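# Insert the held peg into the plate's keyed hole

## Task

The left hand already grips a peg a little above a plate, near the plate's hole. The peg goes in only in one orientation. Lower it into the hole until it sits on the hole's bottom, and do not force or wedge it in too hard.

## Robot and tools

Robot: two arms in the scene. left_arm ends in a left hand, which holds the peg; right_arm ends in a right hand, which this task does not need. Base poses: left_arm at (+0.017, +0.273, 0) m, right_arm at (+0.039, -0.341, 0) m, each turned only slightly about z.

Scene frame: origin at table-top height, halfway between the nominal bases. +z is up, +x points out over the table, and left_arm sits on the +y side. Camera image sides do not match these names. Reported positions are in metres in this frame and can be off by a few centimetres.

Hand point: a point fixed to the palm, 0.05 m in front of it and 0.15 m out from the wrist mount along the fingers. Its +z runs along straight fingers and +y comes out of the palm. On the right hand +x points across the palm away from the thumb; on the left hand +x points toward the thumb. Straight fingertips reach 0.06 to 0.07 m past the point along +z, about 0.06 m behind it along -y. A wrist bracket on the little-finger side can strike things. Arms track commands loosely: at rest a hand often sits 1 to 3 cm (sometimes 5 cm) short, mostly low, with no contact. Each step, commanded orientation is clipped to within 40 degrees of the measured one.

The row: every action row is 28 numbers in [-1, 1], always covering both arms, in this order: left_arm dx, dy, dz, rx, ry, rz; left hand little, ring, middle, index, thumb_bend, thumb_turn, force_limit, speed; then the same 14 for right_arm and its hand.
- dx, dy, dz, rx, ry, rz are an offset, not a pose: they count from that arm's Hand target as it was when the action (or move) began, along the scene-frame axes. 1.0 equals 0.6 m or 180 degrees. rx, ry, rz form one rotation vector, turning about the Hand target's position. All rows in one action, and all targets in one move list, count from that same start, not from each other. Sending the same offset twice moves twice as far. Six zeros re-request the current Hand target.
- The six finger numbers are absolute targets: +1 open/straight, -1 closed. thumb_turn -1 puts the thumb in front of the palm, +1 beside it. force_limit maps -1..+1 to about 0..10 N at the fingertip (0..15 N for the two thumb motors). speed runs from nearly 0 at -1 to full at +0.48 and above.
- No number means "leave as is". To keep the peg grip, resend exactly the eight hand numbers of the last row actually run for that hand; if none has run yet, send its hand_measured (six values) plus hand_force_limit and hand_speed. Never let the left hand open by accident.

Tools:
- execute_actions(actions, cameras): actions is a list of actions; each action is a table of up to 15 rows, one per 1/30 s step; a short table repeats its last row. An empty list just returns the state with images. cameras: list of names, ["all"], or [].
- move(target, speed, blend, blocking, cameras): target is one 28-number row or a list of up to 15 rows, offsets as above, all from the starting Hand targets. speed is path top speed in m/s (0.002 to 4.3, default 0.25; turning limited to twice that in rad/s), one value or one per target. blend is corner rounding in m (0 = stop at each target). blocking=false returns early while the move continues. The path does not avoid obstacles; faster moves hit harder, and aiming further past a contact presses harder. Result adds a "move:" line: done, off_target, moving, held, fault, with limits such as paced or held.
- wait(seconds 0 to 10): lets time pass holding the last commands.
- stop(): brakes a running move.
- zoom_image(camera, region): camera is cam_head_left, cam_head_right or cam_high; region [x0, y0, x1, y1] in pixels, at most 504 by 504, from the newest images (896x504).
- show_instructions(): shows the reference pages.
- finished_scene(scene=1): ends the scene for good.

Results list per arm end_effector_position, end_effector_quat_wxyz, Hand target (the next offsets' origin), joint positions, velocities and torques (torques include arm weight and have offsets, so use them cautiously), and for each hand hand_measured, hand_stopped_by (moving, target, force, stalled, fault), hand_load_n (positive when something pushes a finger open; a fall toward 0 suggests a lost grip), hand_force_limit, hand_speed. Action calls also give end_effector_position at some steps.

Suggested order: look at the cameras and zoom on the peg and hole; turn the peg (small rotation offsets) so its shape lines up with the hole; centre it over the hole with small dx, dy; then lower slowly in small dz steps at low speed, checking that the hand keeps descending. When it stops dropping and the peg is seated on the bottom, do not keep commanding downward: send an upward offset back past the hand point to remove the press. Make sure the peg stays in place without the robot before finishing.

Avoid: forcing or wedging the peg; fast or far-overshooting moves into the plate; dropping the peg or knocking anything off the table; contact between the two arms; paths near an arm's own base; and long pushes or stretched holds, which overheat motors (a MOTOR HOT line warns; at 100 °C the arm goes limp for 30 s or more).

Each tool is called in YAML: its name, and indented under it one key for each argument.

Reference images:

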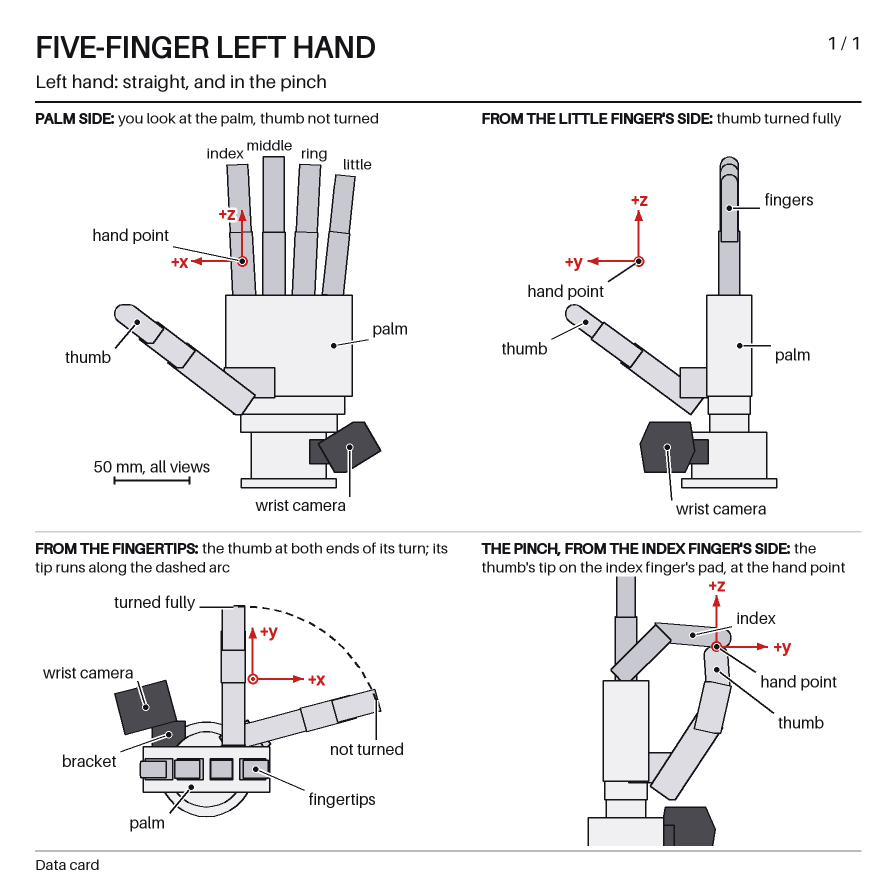

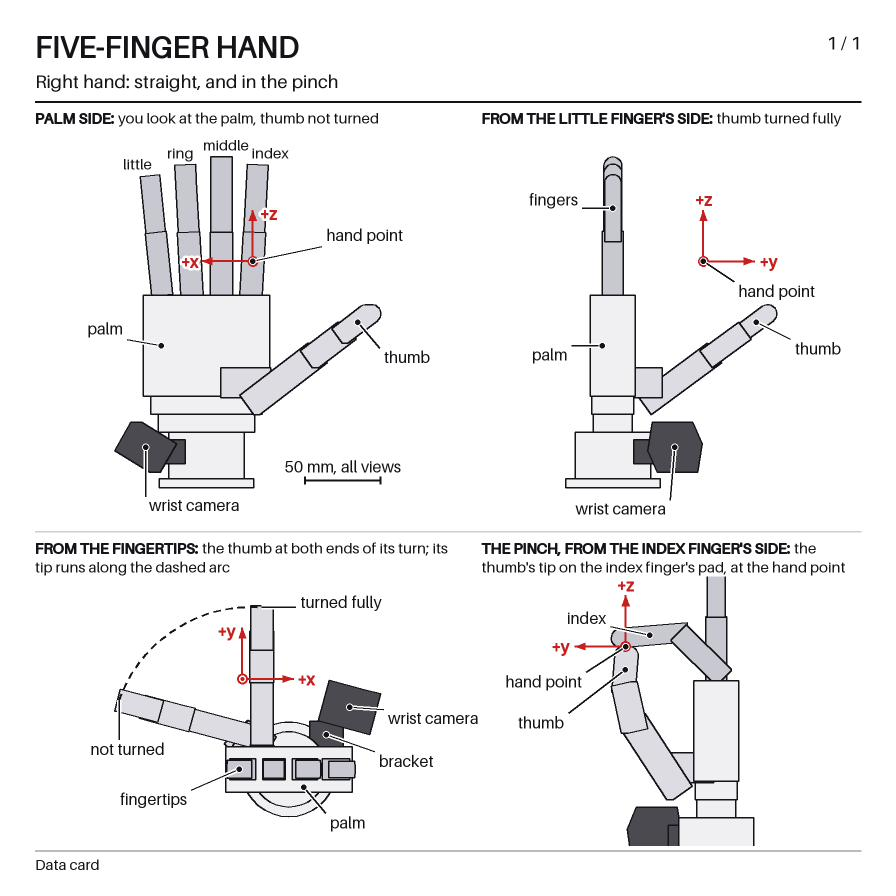

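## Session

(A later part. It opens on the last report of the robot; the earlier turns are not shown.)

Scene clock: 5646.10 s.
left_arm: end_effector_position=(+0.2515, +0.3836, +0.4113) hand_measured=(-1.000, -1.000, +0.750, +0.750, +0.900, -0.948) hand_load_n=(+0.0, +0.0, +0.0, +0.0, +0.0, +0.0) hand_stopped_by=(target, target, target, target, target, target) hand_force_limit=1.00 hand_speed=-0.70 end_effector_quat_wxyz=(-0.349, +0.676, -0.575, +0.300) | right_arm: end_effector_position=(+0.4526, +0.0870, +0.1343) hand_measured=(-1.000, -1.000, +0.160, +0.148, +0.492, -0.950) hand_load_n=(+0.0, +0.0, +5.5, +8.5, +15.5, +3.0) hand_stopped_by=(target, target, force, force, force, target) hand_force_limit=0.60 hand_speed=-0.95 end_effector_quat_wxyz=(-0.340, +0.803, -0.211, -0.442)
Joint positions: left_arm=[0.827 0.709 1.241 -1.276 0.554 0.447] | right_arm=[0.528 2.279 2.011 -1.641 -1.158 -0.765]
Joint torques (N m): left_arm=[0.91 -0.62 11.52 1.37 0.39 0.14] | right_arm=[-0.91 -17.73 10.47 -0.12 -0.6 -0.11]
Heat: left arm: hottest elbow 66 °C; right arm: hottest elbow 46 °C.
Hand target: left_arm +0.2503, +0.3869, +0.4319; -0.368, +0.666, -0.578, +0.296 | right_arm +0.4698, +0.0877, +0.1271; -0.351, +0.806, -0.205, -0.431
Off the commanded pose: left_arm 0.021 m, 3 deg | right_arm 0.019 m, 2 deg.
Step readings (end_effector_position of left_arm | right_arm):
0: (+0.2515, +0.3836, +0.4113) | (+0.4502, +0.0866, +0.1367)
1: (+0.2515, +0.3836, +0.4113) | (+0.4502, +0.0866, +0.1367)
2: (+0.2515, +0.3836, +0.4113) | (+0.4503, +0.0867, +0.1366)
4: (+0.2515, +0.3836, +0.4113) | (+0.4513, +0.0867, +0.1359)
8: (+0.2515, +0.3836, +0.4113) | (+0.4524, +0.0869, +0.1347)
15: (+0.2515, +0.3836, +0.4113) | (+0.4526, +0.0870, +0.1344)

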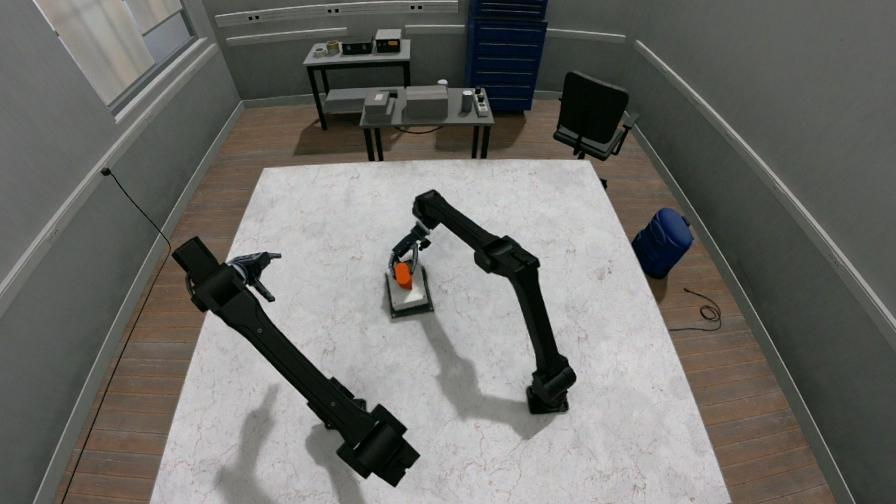

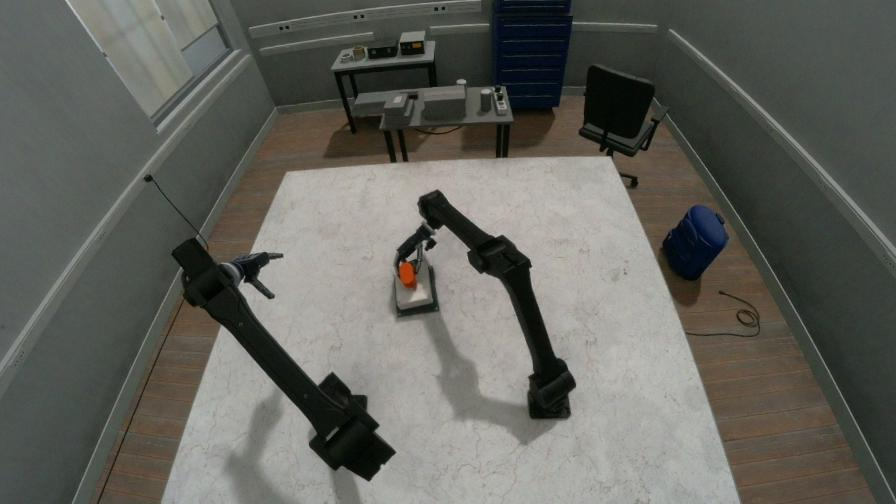

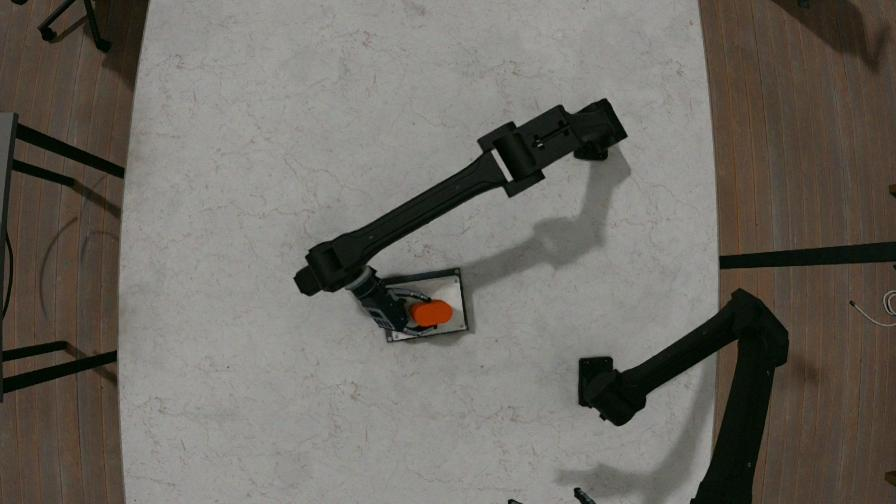

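execute_actions:
  actions:
    - [[0,0,0,0,0,0,-1,-1,0.75,0.75,0.9,-0.948,1.0,-0.7,0.004,0.001,-0.01,0,0,0,-1,-1,-0.05,-0.05,0.05,-0.95,0.6,-0.95]]
  cameras: ["all"]

zoom_image:
  camera: "cam_head_left"
  region: [396, 272, 416, 294]

zoom_image:
  camera: "cam_high"
  region: [412, 292, 456, 332]

Scene clock: 5650.67 s.
left_arm: end_effector_position=(+0.2515, +0.3836, +0.4113) hand_measured=(-1.000, -1.000, +0.750, +0.750, +0.900, -0.948) hand_load_n=(+0.0, +0.0, +0.0, +0.0, +0.0, +0.0) hand_stopped_by=(target, target, target, target, target, target) hand_force_limit=1.00 hand_speed=-0.70 end_effector_quat_wxyz=(-0.349, +0.676, -0.575, +0.300) | right_arm: end_effector_position=(+0.4544, +0.0874, +0.1314) hand_measured=(-1.000, -1.000, +0.160, +0.148, +0.492, -0.950) hand_load_n=(+0.0, +0.0, +5.0, +9.0, +16.5, +5.0) hand_stopped_by=(target, target, force, force, force, target) hand_force_limit=0.60 hand_speed=-0.95 end_effector_quat_wxyz=(-0.339, +0.802, -0.214, -0.443)
Joint positions: left_arm=[0.827 0.709 1.241 -1.276 0.554 0.447] | right_arm=[0.526 2.288 2.018 -1.641 -1.158 -0.761]
Joint torques (N m): left_arm=[0.91 -0.56 11.52 1.37 0.39 0.14] | right_arm=[-0.85 -17.49 10.48 0.05 -0.59 -0.17]
Heat: left arm: hottest elbow 66 °C; right arm: hottest elbow 46 °C.
Hand target: left_arm +0.2503, +0.3869, +0.4319; -0.368, +0.666, -0.578, +0.296 | right_arm +0.4723, +0.0882, +0.1213; -0.351, +0.806, -0.205, -0.431
Off the commanded pose: left_arm 0.021 m, 3 deg | right_arm 0.021 m, 2 deg.
Step readings (end_effector_position of left_arm | right_arm):
0: (+0.2515, +0.3836, +0.4113) | (+0.4526, +0.0870, +0.1343)
1: (+0.2515, +0.3836, +0.4113) | (+0.4526, +0.0870, +0.1343)
2: (+0.2515, +0.3836, +0.4113) | (+0.4528, +0.0869, +0.1342)
4: (+0.2515, +0.3836, +0.4113) | (+0.4533, +0.0871, +0.1335)
8: (+0.2515, +0.3836, +0.4113) | (+0.4542, +0.0872, +0.1317)
15: (+0.2515, +0.3836, +0.4113) | (+0.4544, +0.0874, +0.1314)

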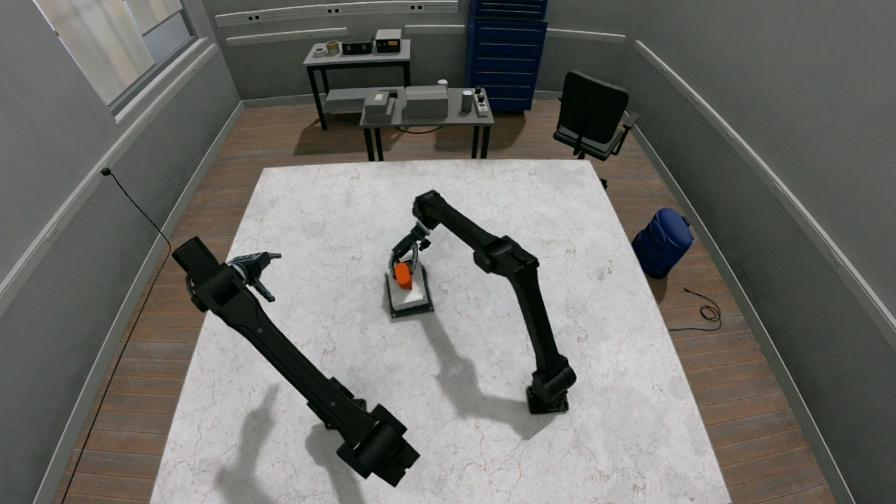

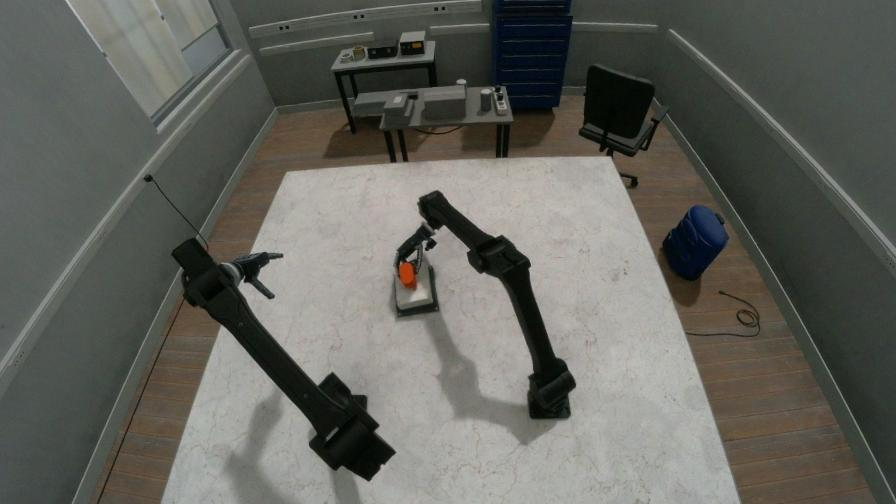

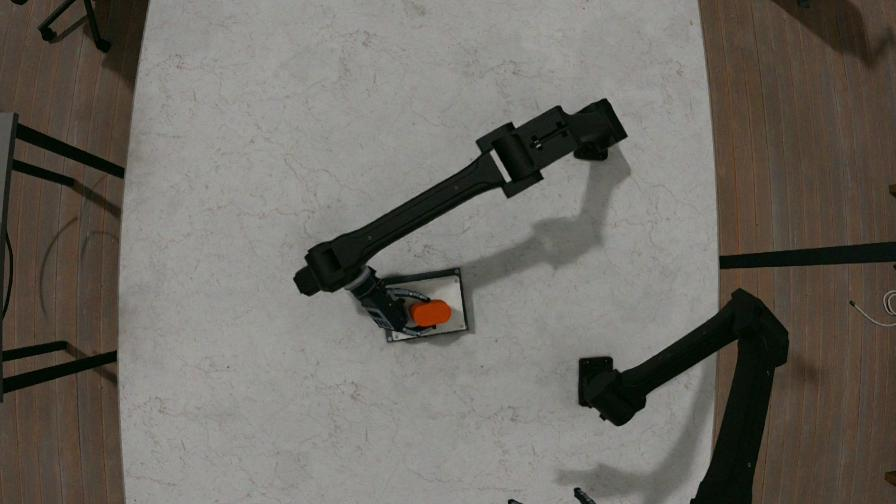

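Scaled by 22.909 from the camera's 896x504 image, which has a finer 1280x720 frame.

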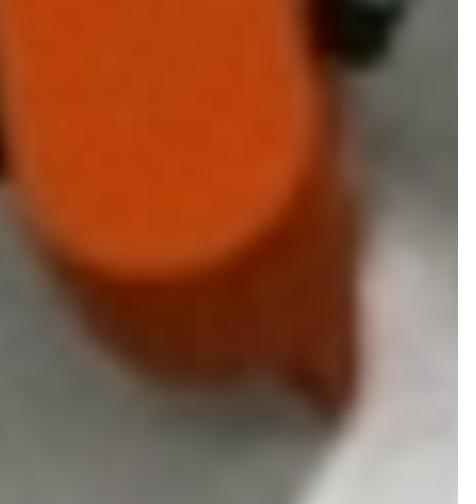

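Scaled by 11.455 from the camera's 896x504 image, which has a finer 1280x720 frame.

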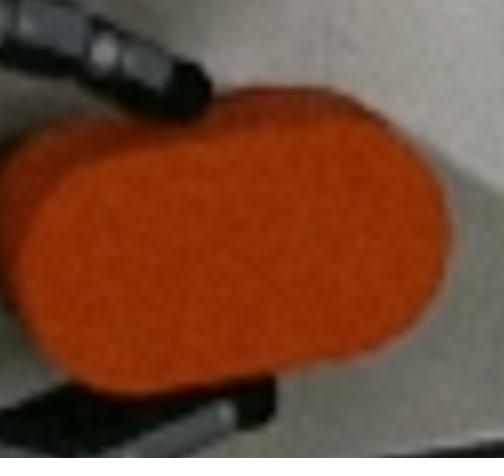

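execute_actions:
  actions:
    - [[0,0,0,0,0,0,-1,-1,0.75,0.75,0.9,-0.948,1.0,-0.7,0.001,0,-0.012,0,0,0,-1,-1,-0.05,-0.05,0.05,-0.95,0.6,-0.95]]
  cameras: ["all"]

zoom_image:
  camera: "cam_head_left"
  region: [396, 272, 416, 294]

zoom_image:
  camera: "cam_high"
  region: [412, 292, 456, 332]

Scene clock: 5654.10 s.
left_arm: end_effector_position=(+0.2515, +0.3836, +0.4113) hand_measured=(-1.000, -1.000, +0.750, +0.750, +0.900, -0.948) hand_load_n=(+0.0, +0.0, +0.0, +0.0, +0.0, +0.0) hand_stopped_by=(target, target, target, target, target, target) hand_force_limit=1.00 hand_speed=-0.70 end_effector_quat_wxyz=(-0.349, +0.676, -0.575, +0.300) | right_arm: end_effector_position=(+0.4545, +0.0875, +0.1296) hand_measured=(-1.000, -1.000, +0.160, +0.148, +0.492, -0.950) hand_load_n=(+0.0, +0.0, +5.0, +9.0, +16.0, +4.5) hand_stopped_by=(target, target, force, force, force, target) hand_force_limit=0.60 hand_speed=-0.95 end_effector_quat_wxyz=(-0.338, +0.801, -0.216, -0.445)
Joint positions: left_arm=[0.827 0.709 1.241 -1.276 0.554 0.447] | right_arm=[0.526 2.292 2.018 -1.641 -1.16 -0.758]
Joint torques (N m): left_arm=[0.91 -0.62 11.51 1.39 0.39 0.14] | right_arm=[-0.85 -17.26 10.07 0.59 -0.5 -0.21]
Heat: left arm: hottest elbow 66 °C; right arm: hottest elbow 47 °C.
Hand target: left_arm +0.2503, +0.3869, +0.4319; -0.368, +0.666, -0.578, +0.296 | right_arm +0.4728, +0.0883, +0.1140; -0.351, +0.806, -0.205, -0.431
Off the commanded pose: left_arm 0.021 m, 3 deg | right_arm 0.024 m, 3 deg.
Step readings (end_effector_position of left_arm | right_arm):
0: (+0.2515, +0.3836, +0.4113) | (+0.4544, +0.0874, +0.1314)
1: (+0.2515, +0.3836, +0.4113) | (+0.4544, +0.0874, +0.1314)
2: (+0.2515, +0.3836, +0.4113) | (+0.4544, +0.0874, +0.1314)
4: (+0.2515, +0.3836, +0.4113) | (+0.4544, +0.0874, +0.1312)
8: (+0.2515, +0.3836, +0.4113) | (+0.4545, +0.0874, +0.1304)
15: (+0.2515, +0.3836, +0.4113) | (+0.4545, +0.0875, +0.1296)

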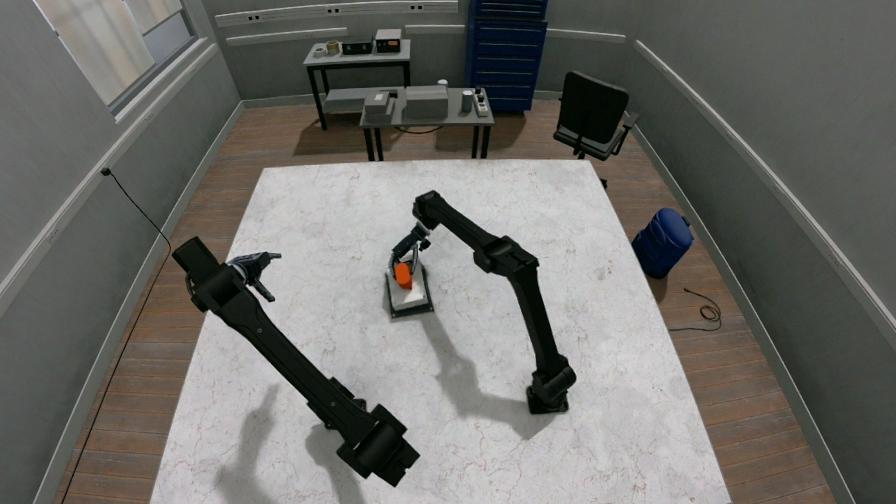

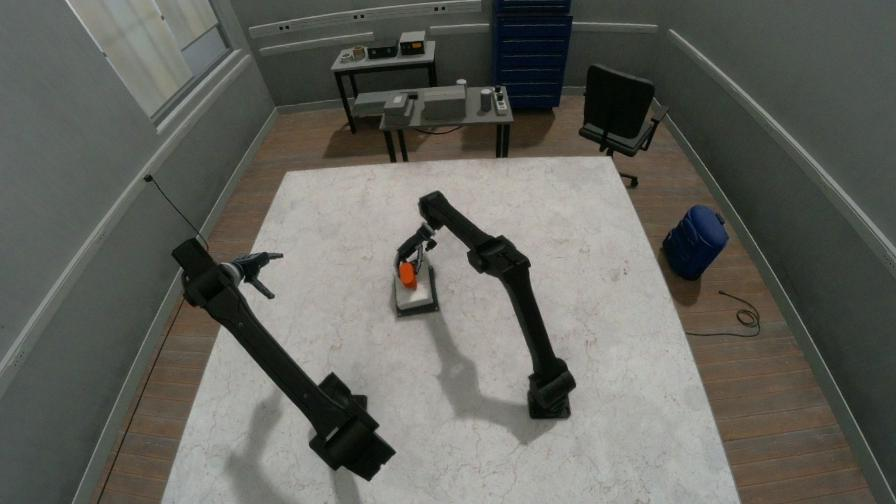

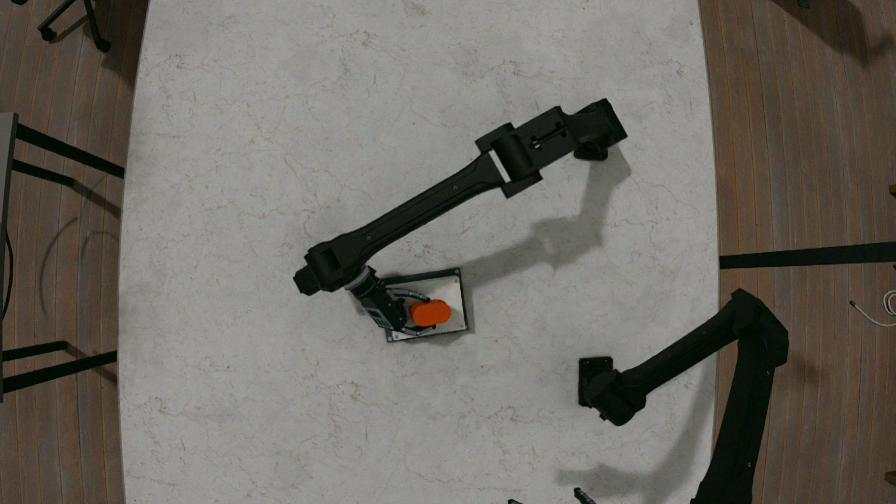

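Scaled by 22.909 from the camera's 896x504 image, which has a finer 1280x720 frame.

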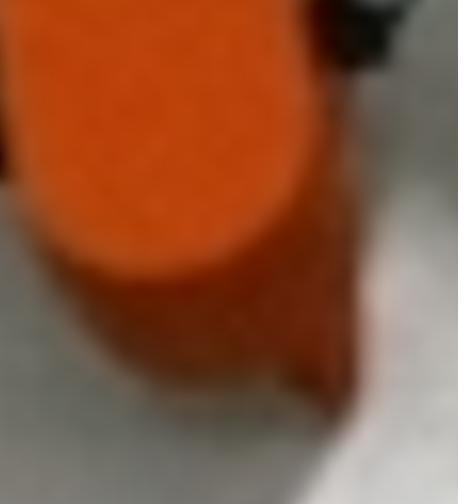

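Scaled by 11.455 from the camera's 896x504 image, which has a finer 1280x720 frame.

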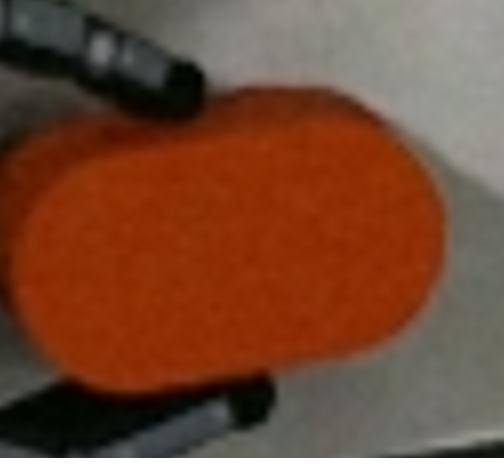

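execute_actions:
  actions:
    - [[0,0,0,0,0,0,-1,-1,0.75,0.75,0.9,-0.948,1.0,-0.7,0.002,0,-0.012,0,0,0,-1,-1,-0.05,-0.05,0.05,-0.95,0.6,-0.95]]
  cameras: ["all"]

zoom_image:
  camera: "cam_head_left"
  region: [396, 272, 416, 294]

zoom_image:
  camera: "cam_high"
  region: [412, 292, 456, 332]

Scene clock: 5663.37 s.
left_arm: end_effector_position=(+0.2515, +0.3836, +0.4113) hand_measured=(-1.000, -1.000, +0.750, +0.750, +0.900, -0.948) hand_load_n=(+0.0, +0.0, +0.0, +0.0, +0.0, +0.0) hand_stopped_by=(target, target, target, target, target, target) hand_force_limit=1.00 hand_speed=-0.70 end_effector_quat_wxyz=(-0.349, +0.676, -0.575, +0.300) | right_arm: end_effector_position=(+0.4554, +0.0877, +0.1251) hand_measured=(-1.000, -1.000, +0.160, +0.148, +0.492, -0.950) hand_load_n=(+0.0, +0.0, +4.5, +8.5, +16.5, +4.0) hand_stopped_by=(target, target, force, force, force, target) hand_force_limit=0.60 hand_speed=-0.95 end_effector_quat_wxyz=(-0.337, +0.799, -0.219, -0.447)
Joint positions: left_arm=[0.827 0.709 1.241 -1.276 0.554 0.447] | right_arm=[0.525 2.301 2.018 -1.638 -1.163 -0.757]
Joint torques (N m): left_arm=[0.91 -0.62 11.51 1.39 0.39 0.14] | right_arm=[-0.91 -17.26 9.95 0.83 -0.38 -0.23]
Heat: left arm: hottest elbow 66 °C; right arm: hottest elbow 48 °C.
Hand target: left_arm +0.2503, +0.3869, +0.4319; -0.368, +0.666, -0.578, +0.296 | right_arm +0.4741, +0.0882, +0.1070; -0.351, +0.806, -0.205, -0.431
Off the commanded pose: left_arm 0.021 m, 3 deg | right_arm 0.026 m, 3 deg.
Step readings (end_effector_position of left_arm | right_arm):
0: (+0.2515, +0.3836, +0.4113) | (+0.4545, +0.0875, +0.1296)
1: (+0.2515, +0.3836, +0.4113) | (+0.4545, +0.0875, +0.1296)
2: (+0.2515, +0.3836, +0.4113) | (+0.4545, +0.0875, +0.1296)
4: (+0.2515, +0.3836, +0.4113) | (+0.4547, +0.0875, +0.1293)
8: (+0.2515, +0.3836, +0.4113) | (+0.4553, +0.0874, +0.1273)
15: (+0.2515, +0.3836, +0.4113) | (+0.4554, +0.0877, +0.1251)

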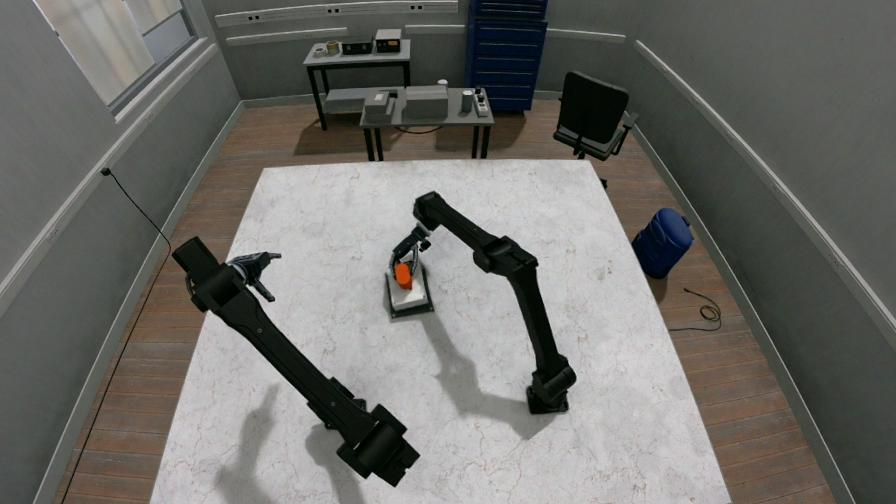

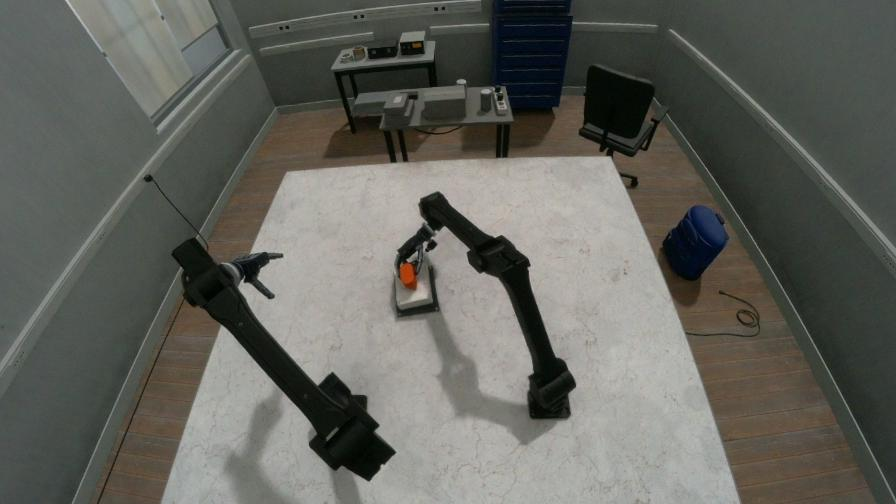

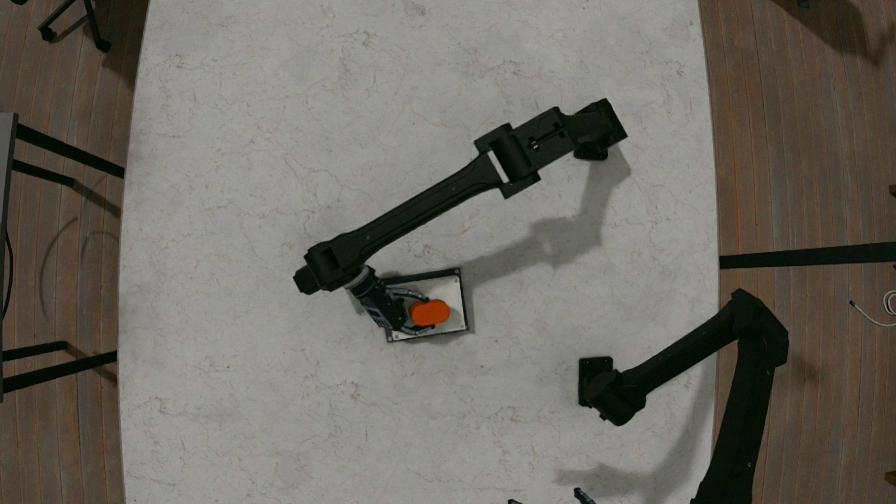

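Scaled by 22.909 from the camera's 896x504 image, which has a finer 1280x720 frame.

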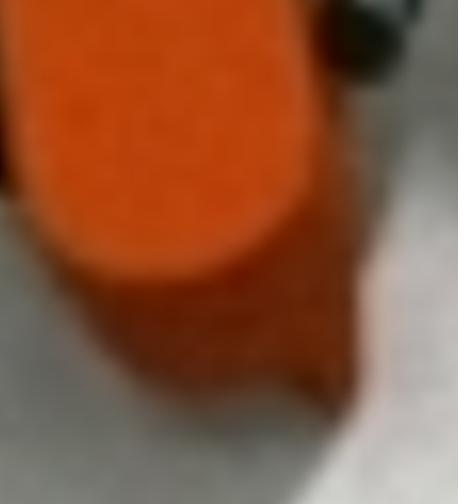

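Scaled by 11.455 from the camera's 896x504 image, which has a finer 1280x720 frame.

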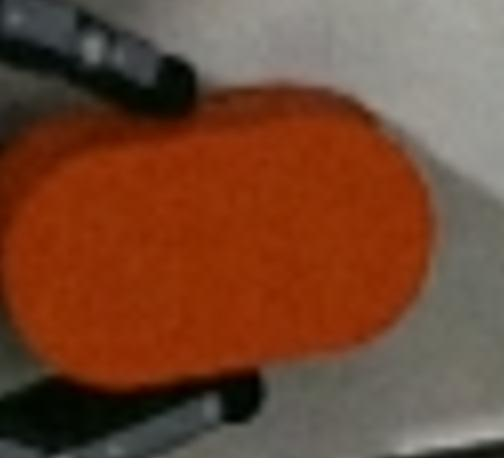

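execute_actions:
  actions:
    - [[0,0,0,0,0,0,-1,-1,0.75,0.75,0.9,-0.948,1.0,-0.7,0.0,0,-0.01,0,0,0,-1,-1,-0.05,-0.05,0.05,-0.95,0.6,-0.95]]
  cameras: ["all"]

zoom_image:
  camera: "cam_head_left"
  region: [396, 272, 416, 294]

zoom_image:
  camera: "cam_high"
  region: [412, 292, 456, 332]

Scene clock: 5667.77 s.
left_arm: end_effector_position=(+0.2515, +0.3836, +0.4113) hand_measured=(-1.000, -1.000, +0.750, +0.750, +0.900, -0.948) hand_load_n=(+0.0, +0.0, +0.0, +0.0, +0.0, +0.0) hand_stopped_by=(target, target, target, target, target, target) hand_force_limit=1.00 hand_speed=-0.70 end_effector_quat_wxyz=(-0.349, +0.676, -0.575, +0.300) | right_arm: end_effector_position=(+0.4556, +0.0877, +0.1248) hand_measured=(-1.000, -1.000, +0.160, +0.148, +0.492, -0.950) hand_load_n=(-0.5, +0.0, +4.5, +8.5, +17.0, +4.0) hand_stopped_by=(target, target, force, force, force, target) hand_force_limit=0.60 hand_speed=-0.95 end_effector_quat_wxyz=(-0.337, +0.799, -0.219, -0.447)
Joint positions: left_arm=[0.827 0.709 1.241 -1.276 0.554 0.447] | right_arm=[0.525 2.301 2.018 -1.636 -1.163 -0.757]
Joint torques (N m): left_arm=[0.91 -0.56 11.52 1.37 0.39 0.14] | right_arm=[-0.91 -16.85 9.44 1.26 -0.37 -0.24]
Heat: left arm: hottest elbow 66 °C; right arm: hottest elbow 48 °C.
Hand target: left_arm +0.2503, +0.3869, +0.4319; -0.368, +0.666, -0.578, +0.296 | right_arm +0.4741, +0.0882, +0.1008; -0.351, +0.806, -0.205, -0.431
Off the commanded pose: left_arm 0.021 m, 3 deg | right_arm 0.030 m, 3 deg.
Step readings (end_effector_position of left_arm | right_arm):
0: (+0.2515, +0.3836, +0.4113) | (+0.4554, +0.0877, +0.1251)
1: (+0.2515, +0.3836, +0.4113) | (+0.4554, +0.0877, +0.1251)
2: (+0.2515, +0.3836, +0.4113) | (+0.4555, +0.0877, +0.1251)
4: (+0.2515, +0.3836, +0.4113) | (+0.4555, +0.0877, +0.1251)
8: (+0.2515, +0.3836, +0.4113) | (+0.4556, +0.0877, +0.1248)
15: (+0.2515, +0.3836, +0.4113) | (+0.4556, +0.0877, +0.1248)

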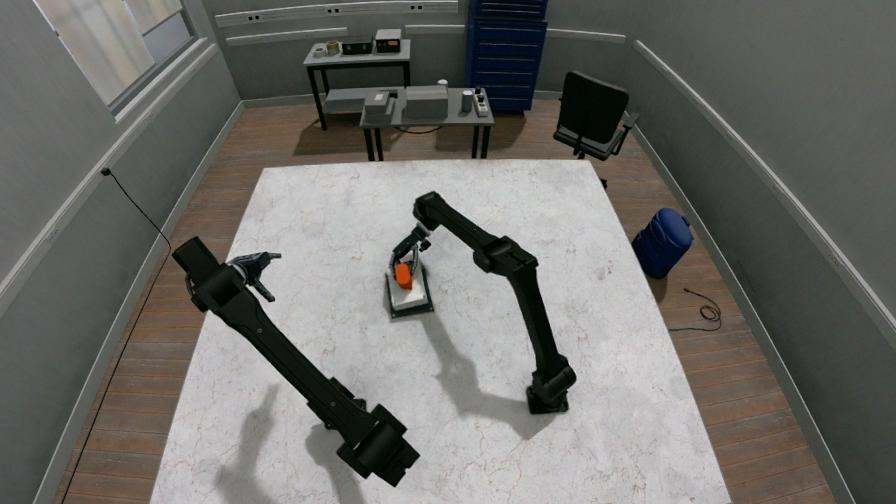

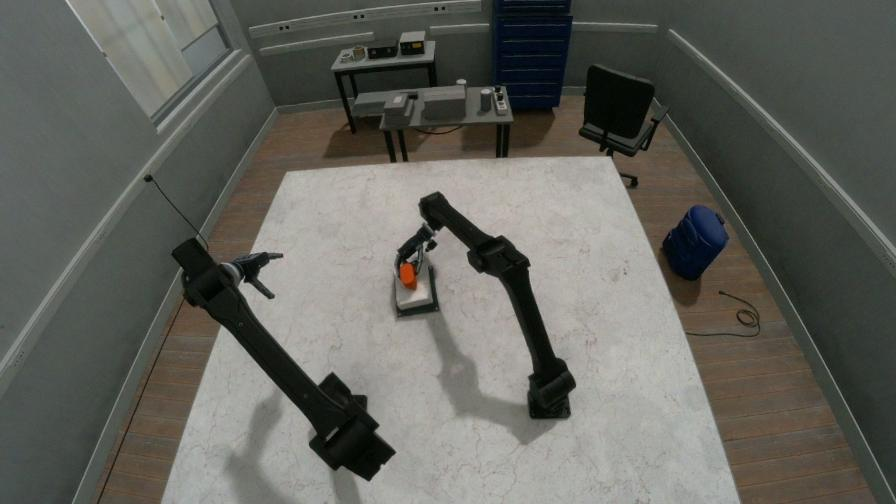

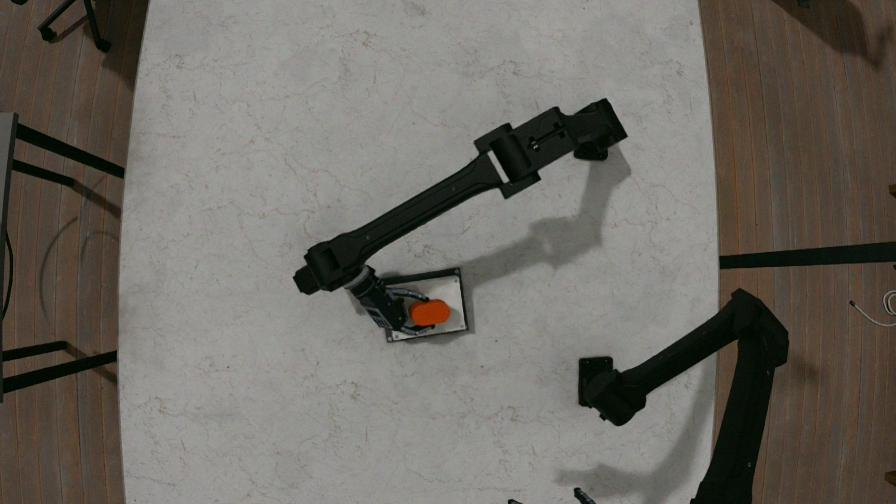

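Scaled by 22.909 from the camera's 896x504 image, which has a finer 1280x720 frame.

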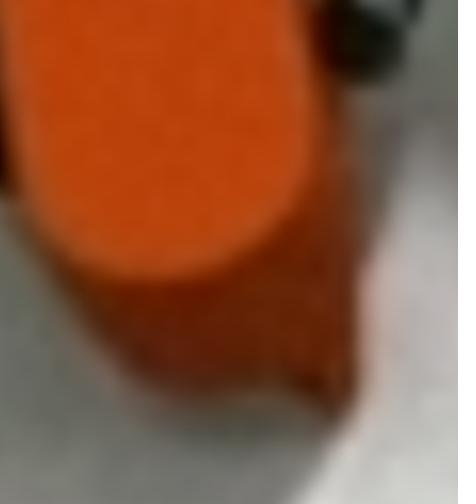

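Scaled by 11.455 from the camera's 896x504 image, which has a finer 1280x720 frame.

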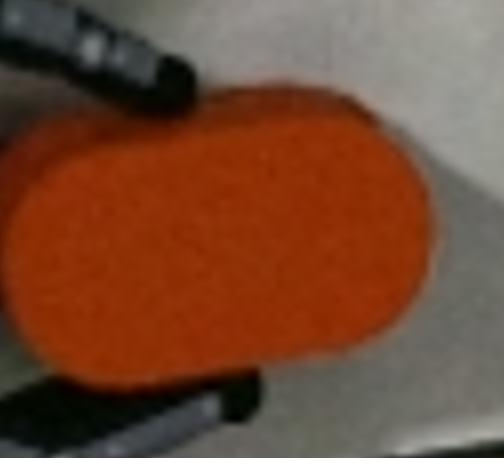

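execute_actions:
  actions:
    - [[0,0,0,0,0,0,-1,-1,0.75,0.75,0.9,-0.948,1.0,-0.7,-0.005,0,0,-0.007,0.016,0,-1,-1,-0.05,-0.05,0.05,-0.95,0.6,-0.95]]
  cameras: ["all"]

zoom_image:
  camera: "cam_head_left"
  region: [396, 272, 416, 294]

zoom_image:
  camera: "cam_high"
  region: [412, 292, 456, 332]

Scene clock: 5677.60 s.
left_arm: end_effector_position=(+0.2515, +0.3836, +0.4113) hand_measured=(-1.000, -1.000, +0.750, +0.750, +0.900, -0.948) hand_load_n=(+0.0, +0.5, +0.0, +0.0, +0.0, +0.0) hand_stopped_by=(target, target, target, target, target, target) hand_force_limit=1.00 hand_speed=-0.70 end_effector_quat_wxyz=(-0.349, +0.676, -0.575, +0.300) | right_arm: end_effector_position=(+0.4561, +0.0882, +0.1252) hand_measured=(-1.000, -1.000, +0.160, +0.148, +0.492, -0.950) hand_load_n=(-1.5, +0.0, +5.5, +7.5, +17.0, +1.5) hand_stopped_by=(target, target, force, force, force, target) hand_force_limit=0.60 hand_speed=-0.95 end_effector_quat_wxyz=(-0.332, +0.796, -0.223, -0.453)
Joint positions: left_arm=[0.827 0.709 1.241 -1.276 0.554 0.447] | right_arm=[0.525 2.314 2.035 -1.663 -1.165 -0.759]
Joint torques (N m): left_arm=[0.91 -0.62 11.52 1.39 0.39 0.14] | right_arm=[-0.67 -16.26 9.63 -0.02 -0.5 -0.2]
Heat: left arm: hottest elbow 66 °C; right arm: hottest elbow 48 °C.
Hand target: left_arm +0.2503, +0.3869, +0.4319; -0.368, +0.666, -0.578, +0.296 | right_arm +0.4711, +0.0882, +0.1007; -0.337, +0.798, -0.218, -0.449
Off the commanded pose: left_arm 0.021 m, 3 deg | right_arm 0.029 m, 1 deg.
Step readings (end_effector_position of left_arm | right_arm):
0: (+0.2515, +0.3836, +0.4113) | (+0.4556, +0.0877, +0.1248)
1: (+0.2515, +0.3836, +0.4113) | (+0.4556, +0.0877, +0.1248)
2: (+0.2515, +0.3836, +0.4113) | (+0.4556, +0.0877, +0.1246)
4: (+0.2515, +0.3836, +0.4113) | (+0.4556, +0.0878, +0.1246)
8: (+0.2515, +0.3836, +0.4113) | (+0.4560, +0.0881, +0.1251)
15: (+0.2515, +0.3836, +0.4113) | (+0.4561, +0.0882, +0.1254)

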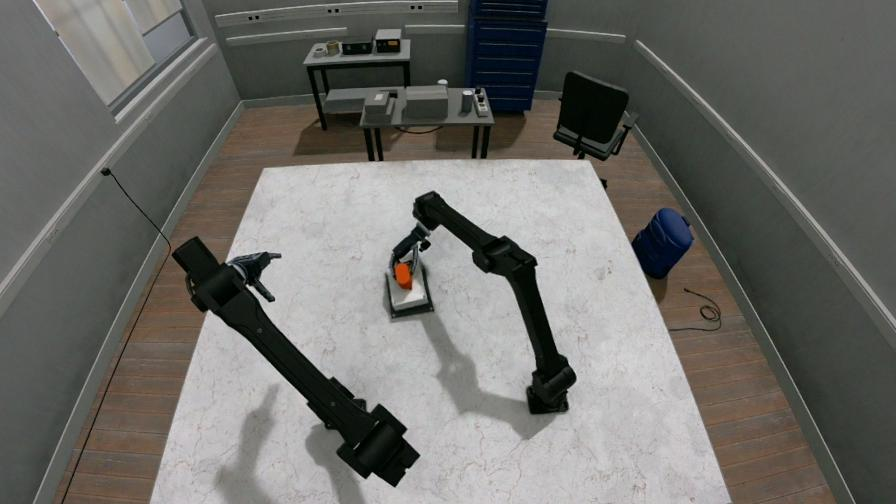

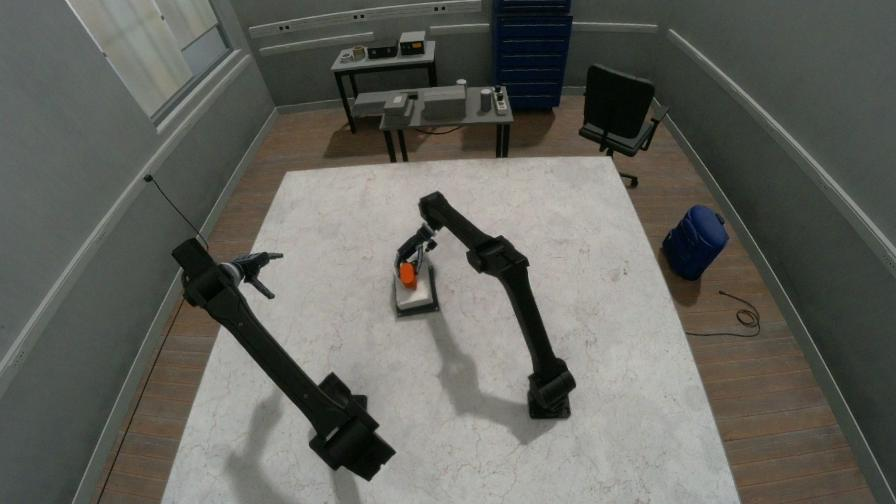

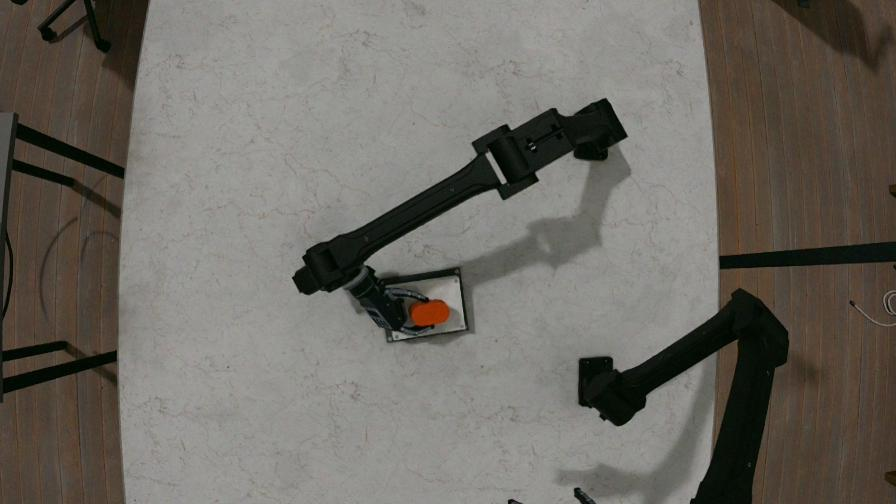

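Scaled by 22.909 from the camera's 896x504 image, which has a finer 1280x720 frame.

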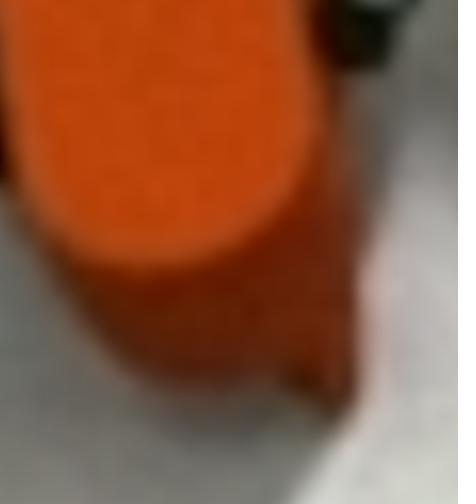

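Scaled by 11.455 from the camera's 896x504 image, which has a finer 1280x720 frame.

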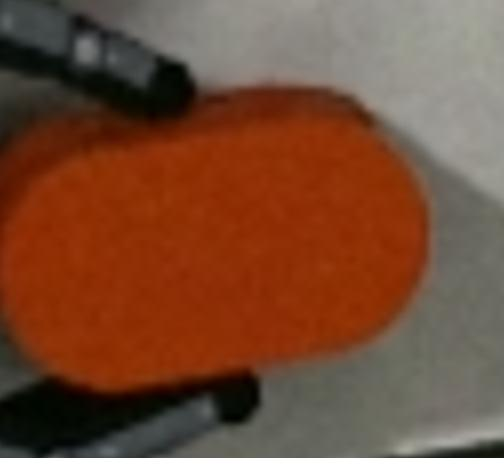

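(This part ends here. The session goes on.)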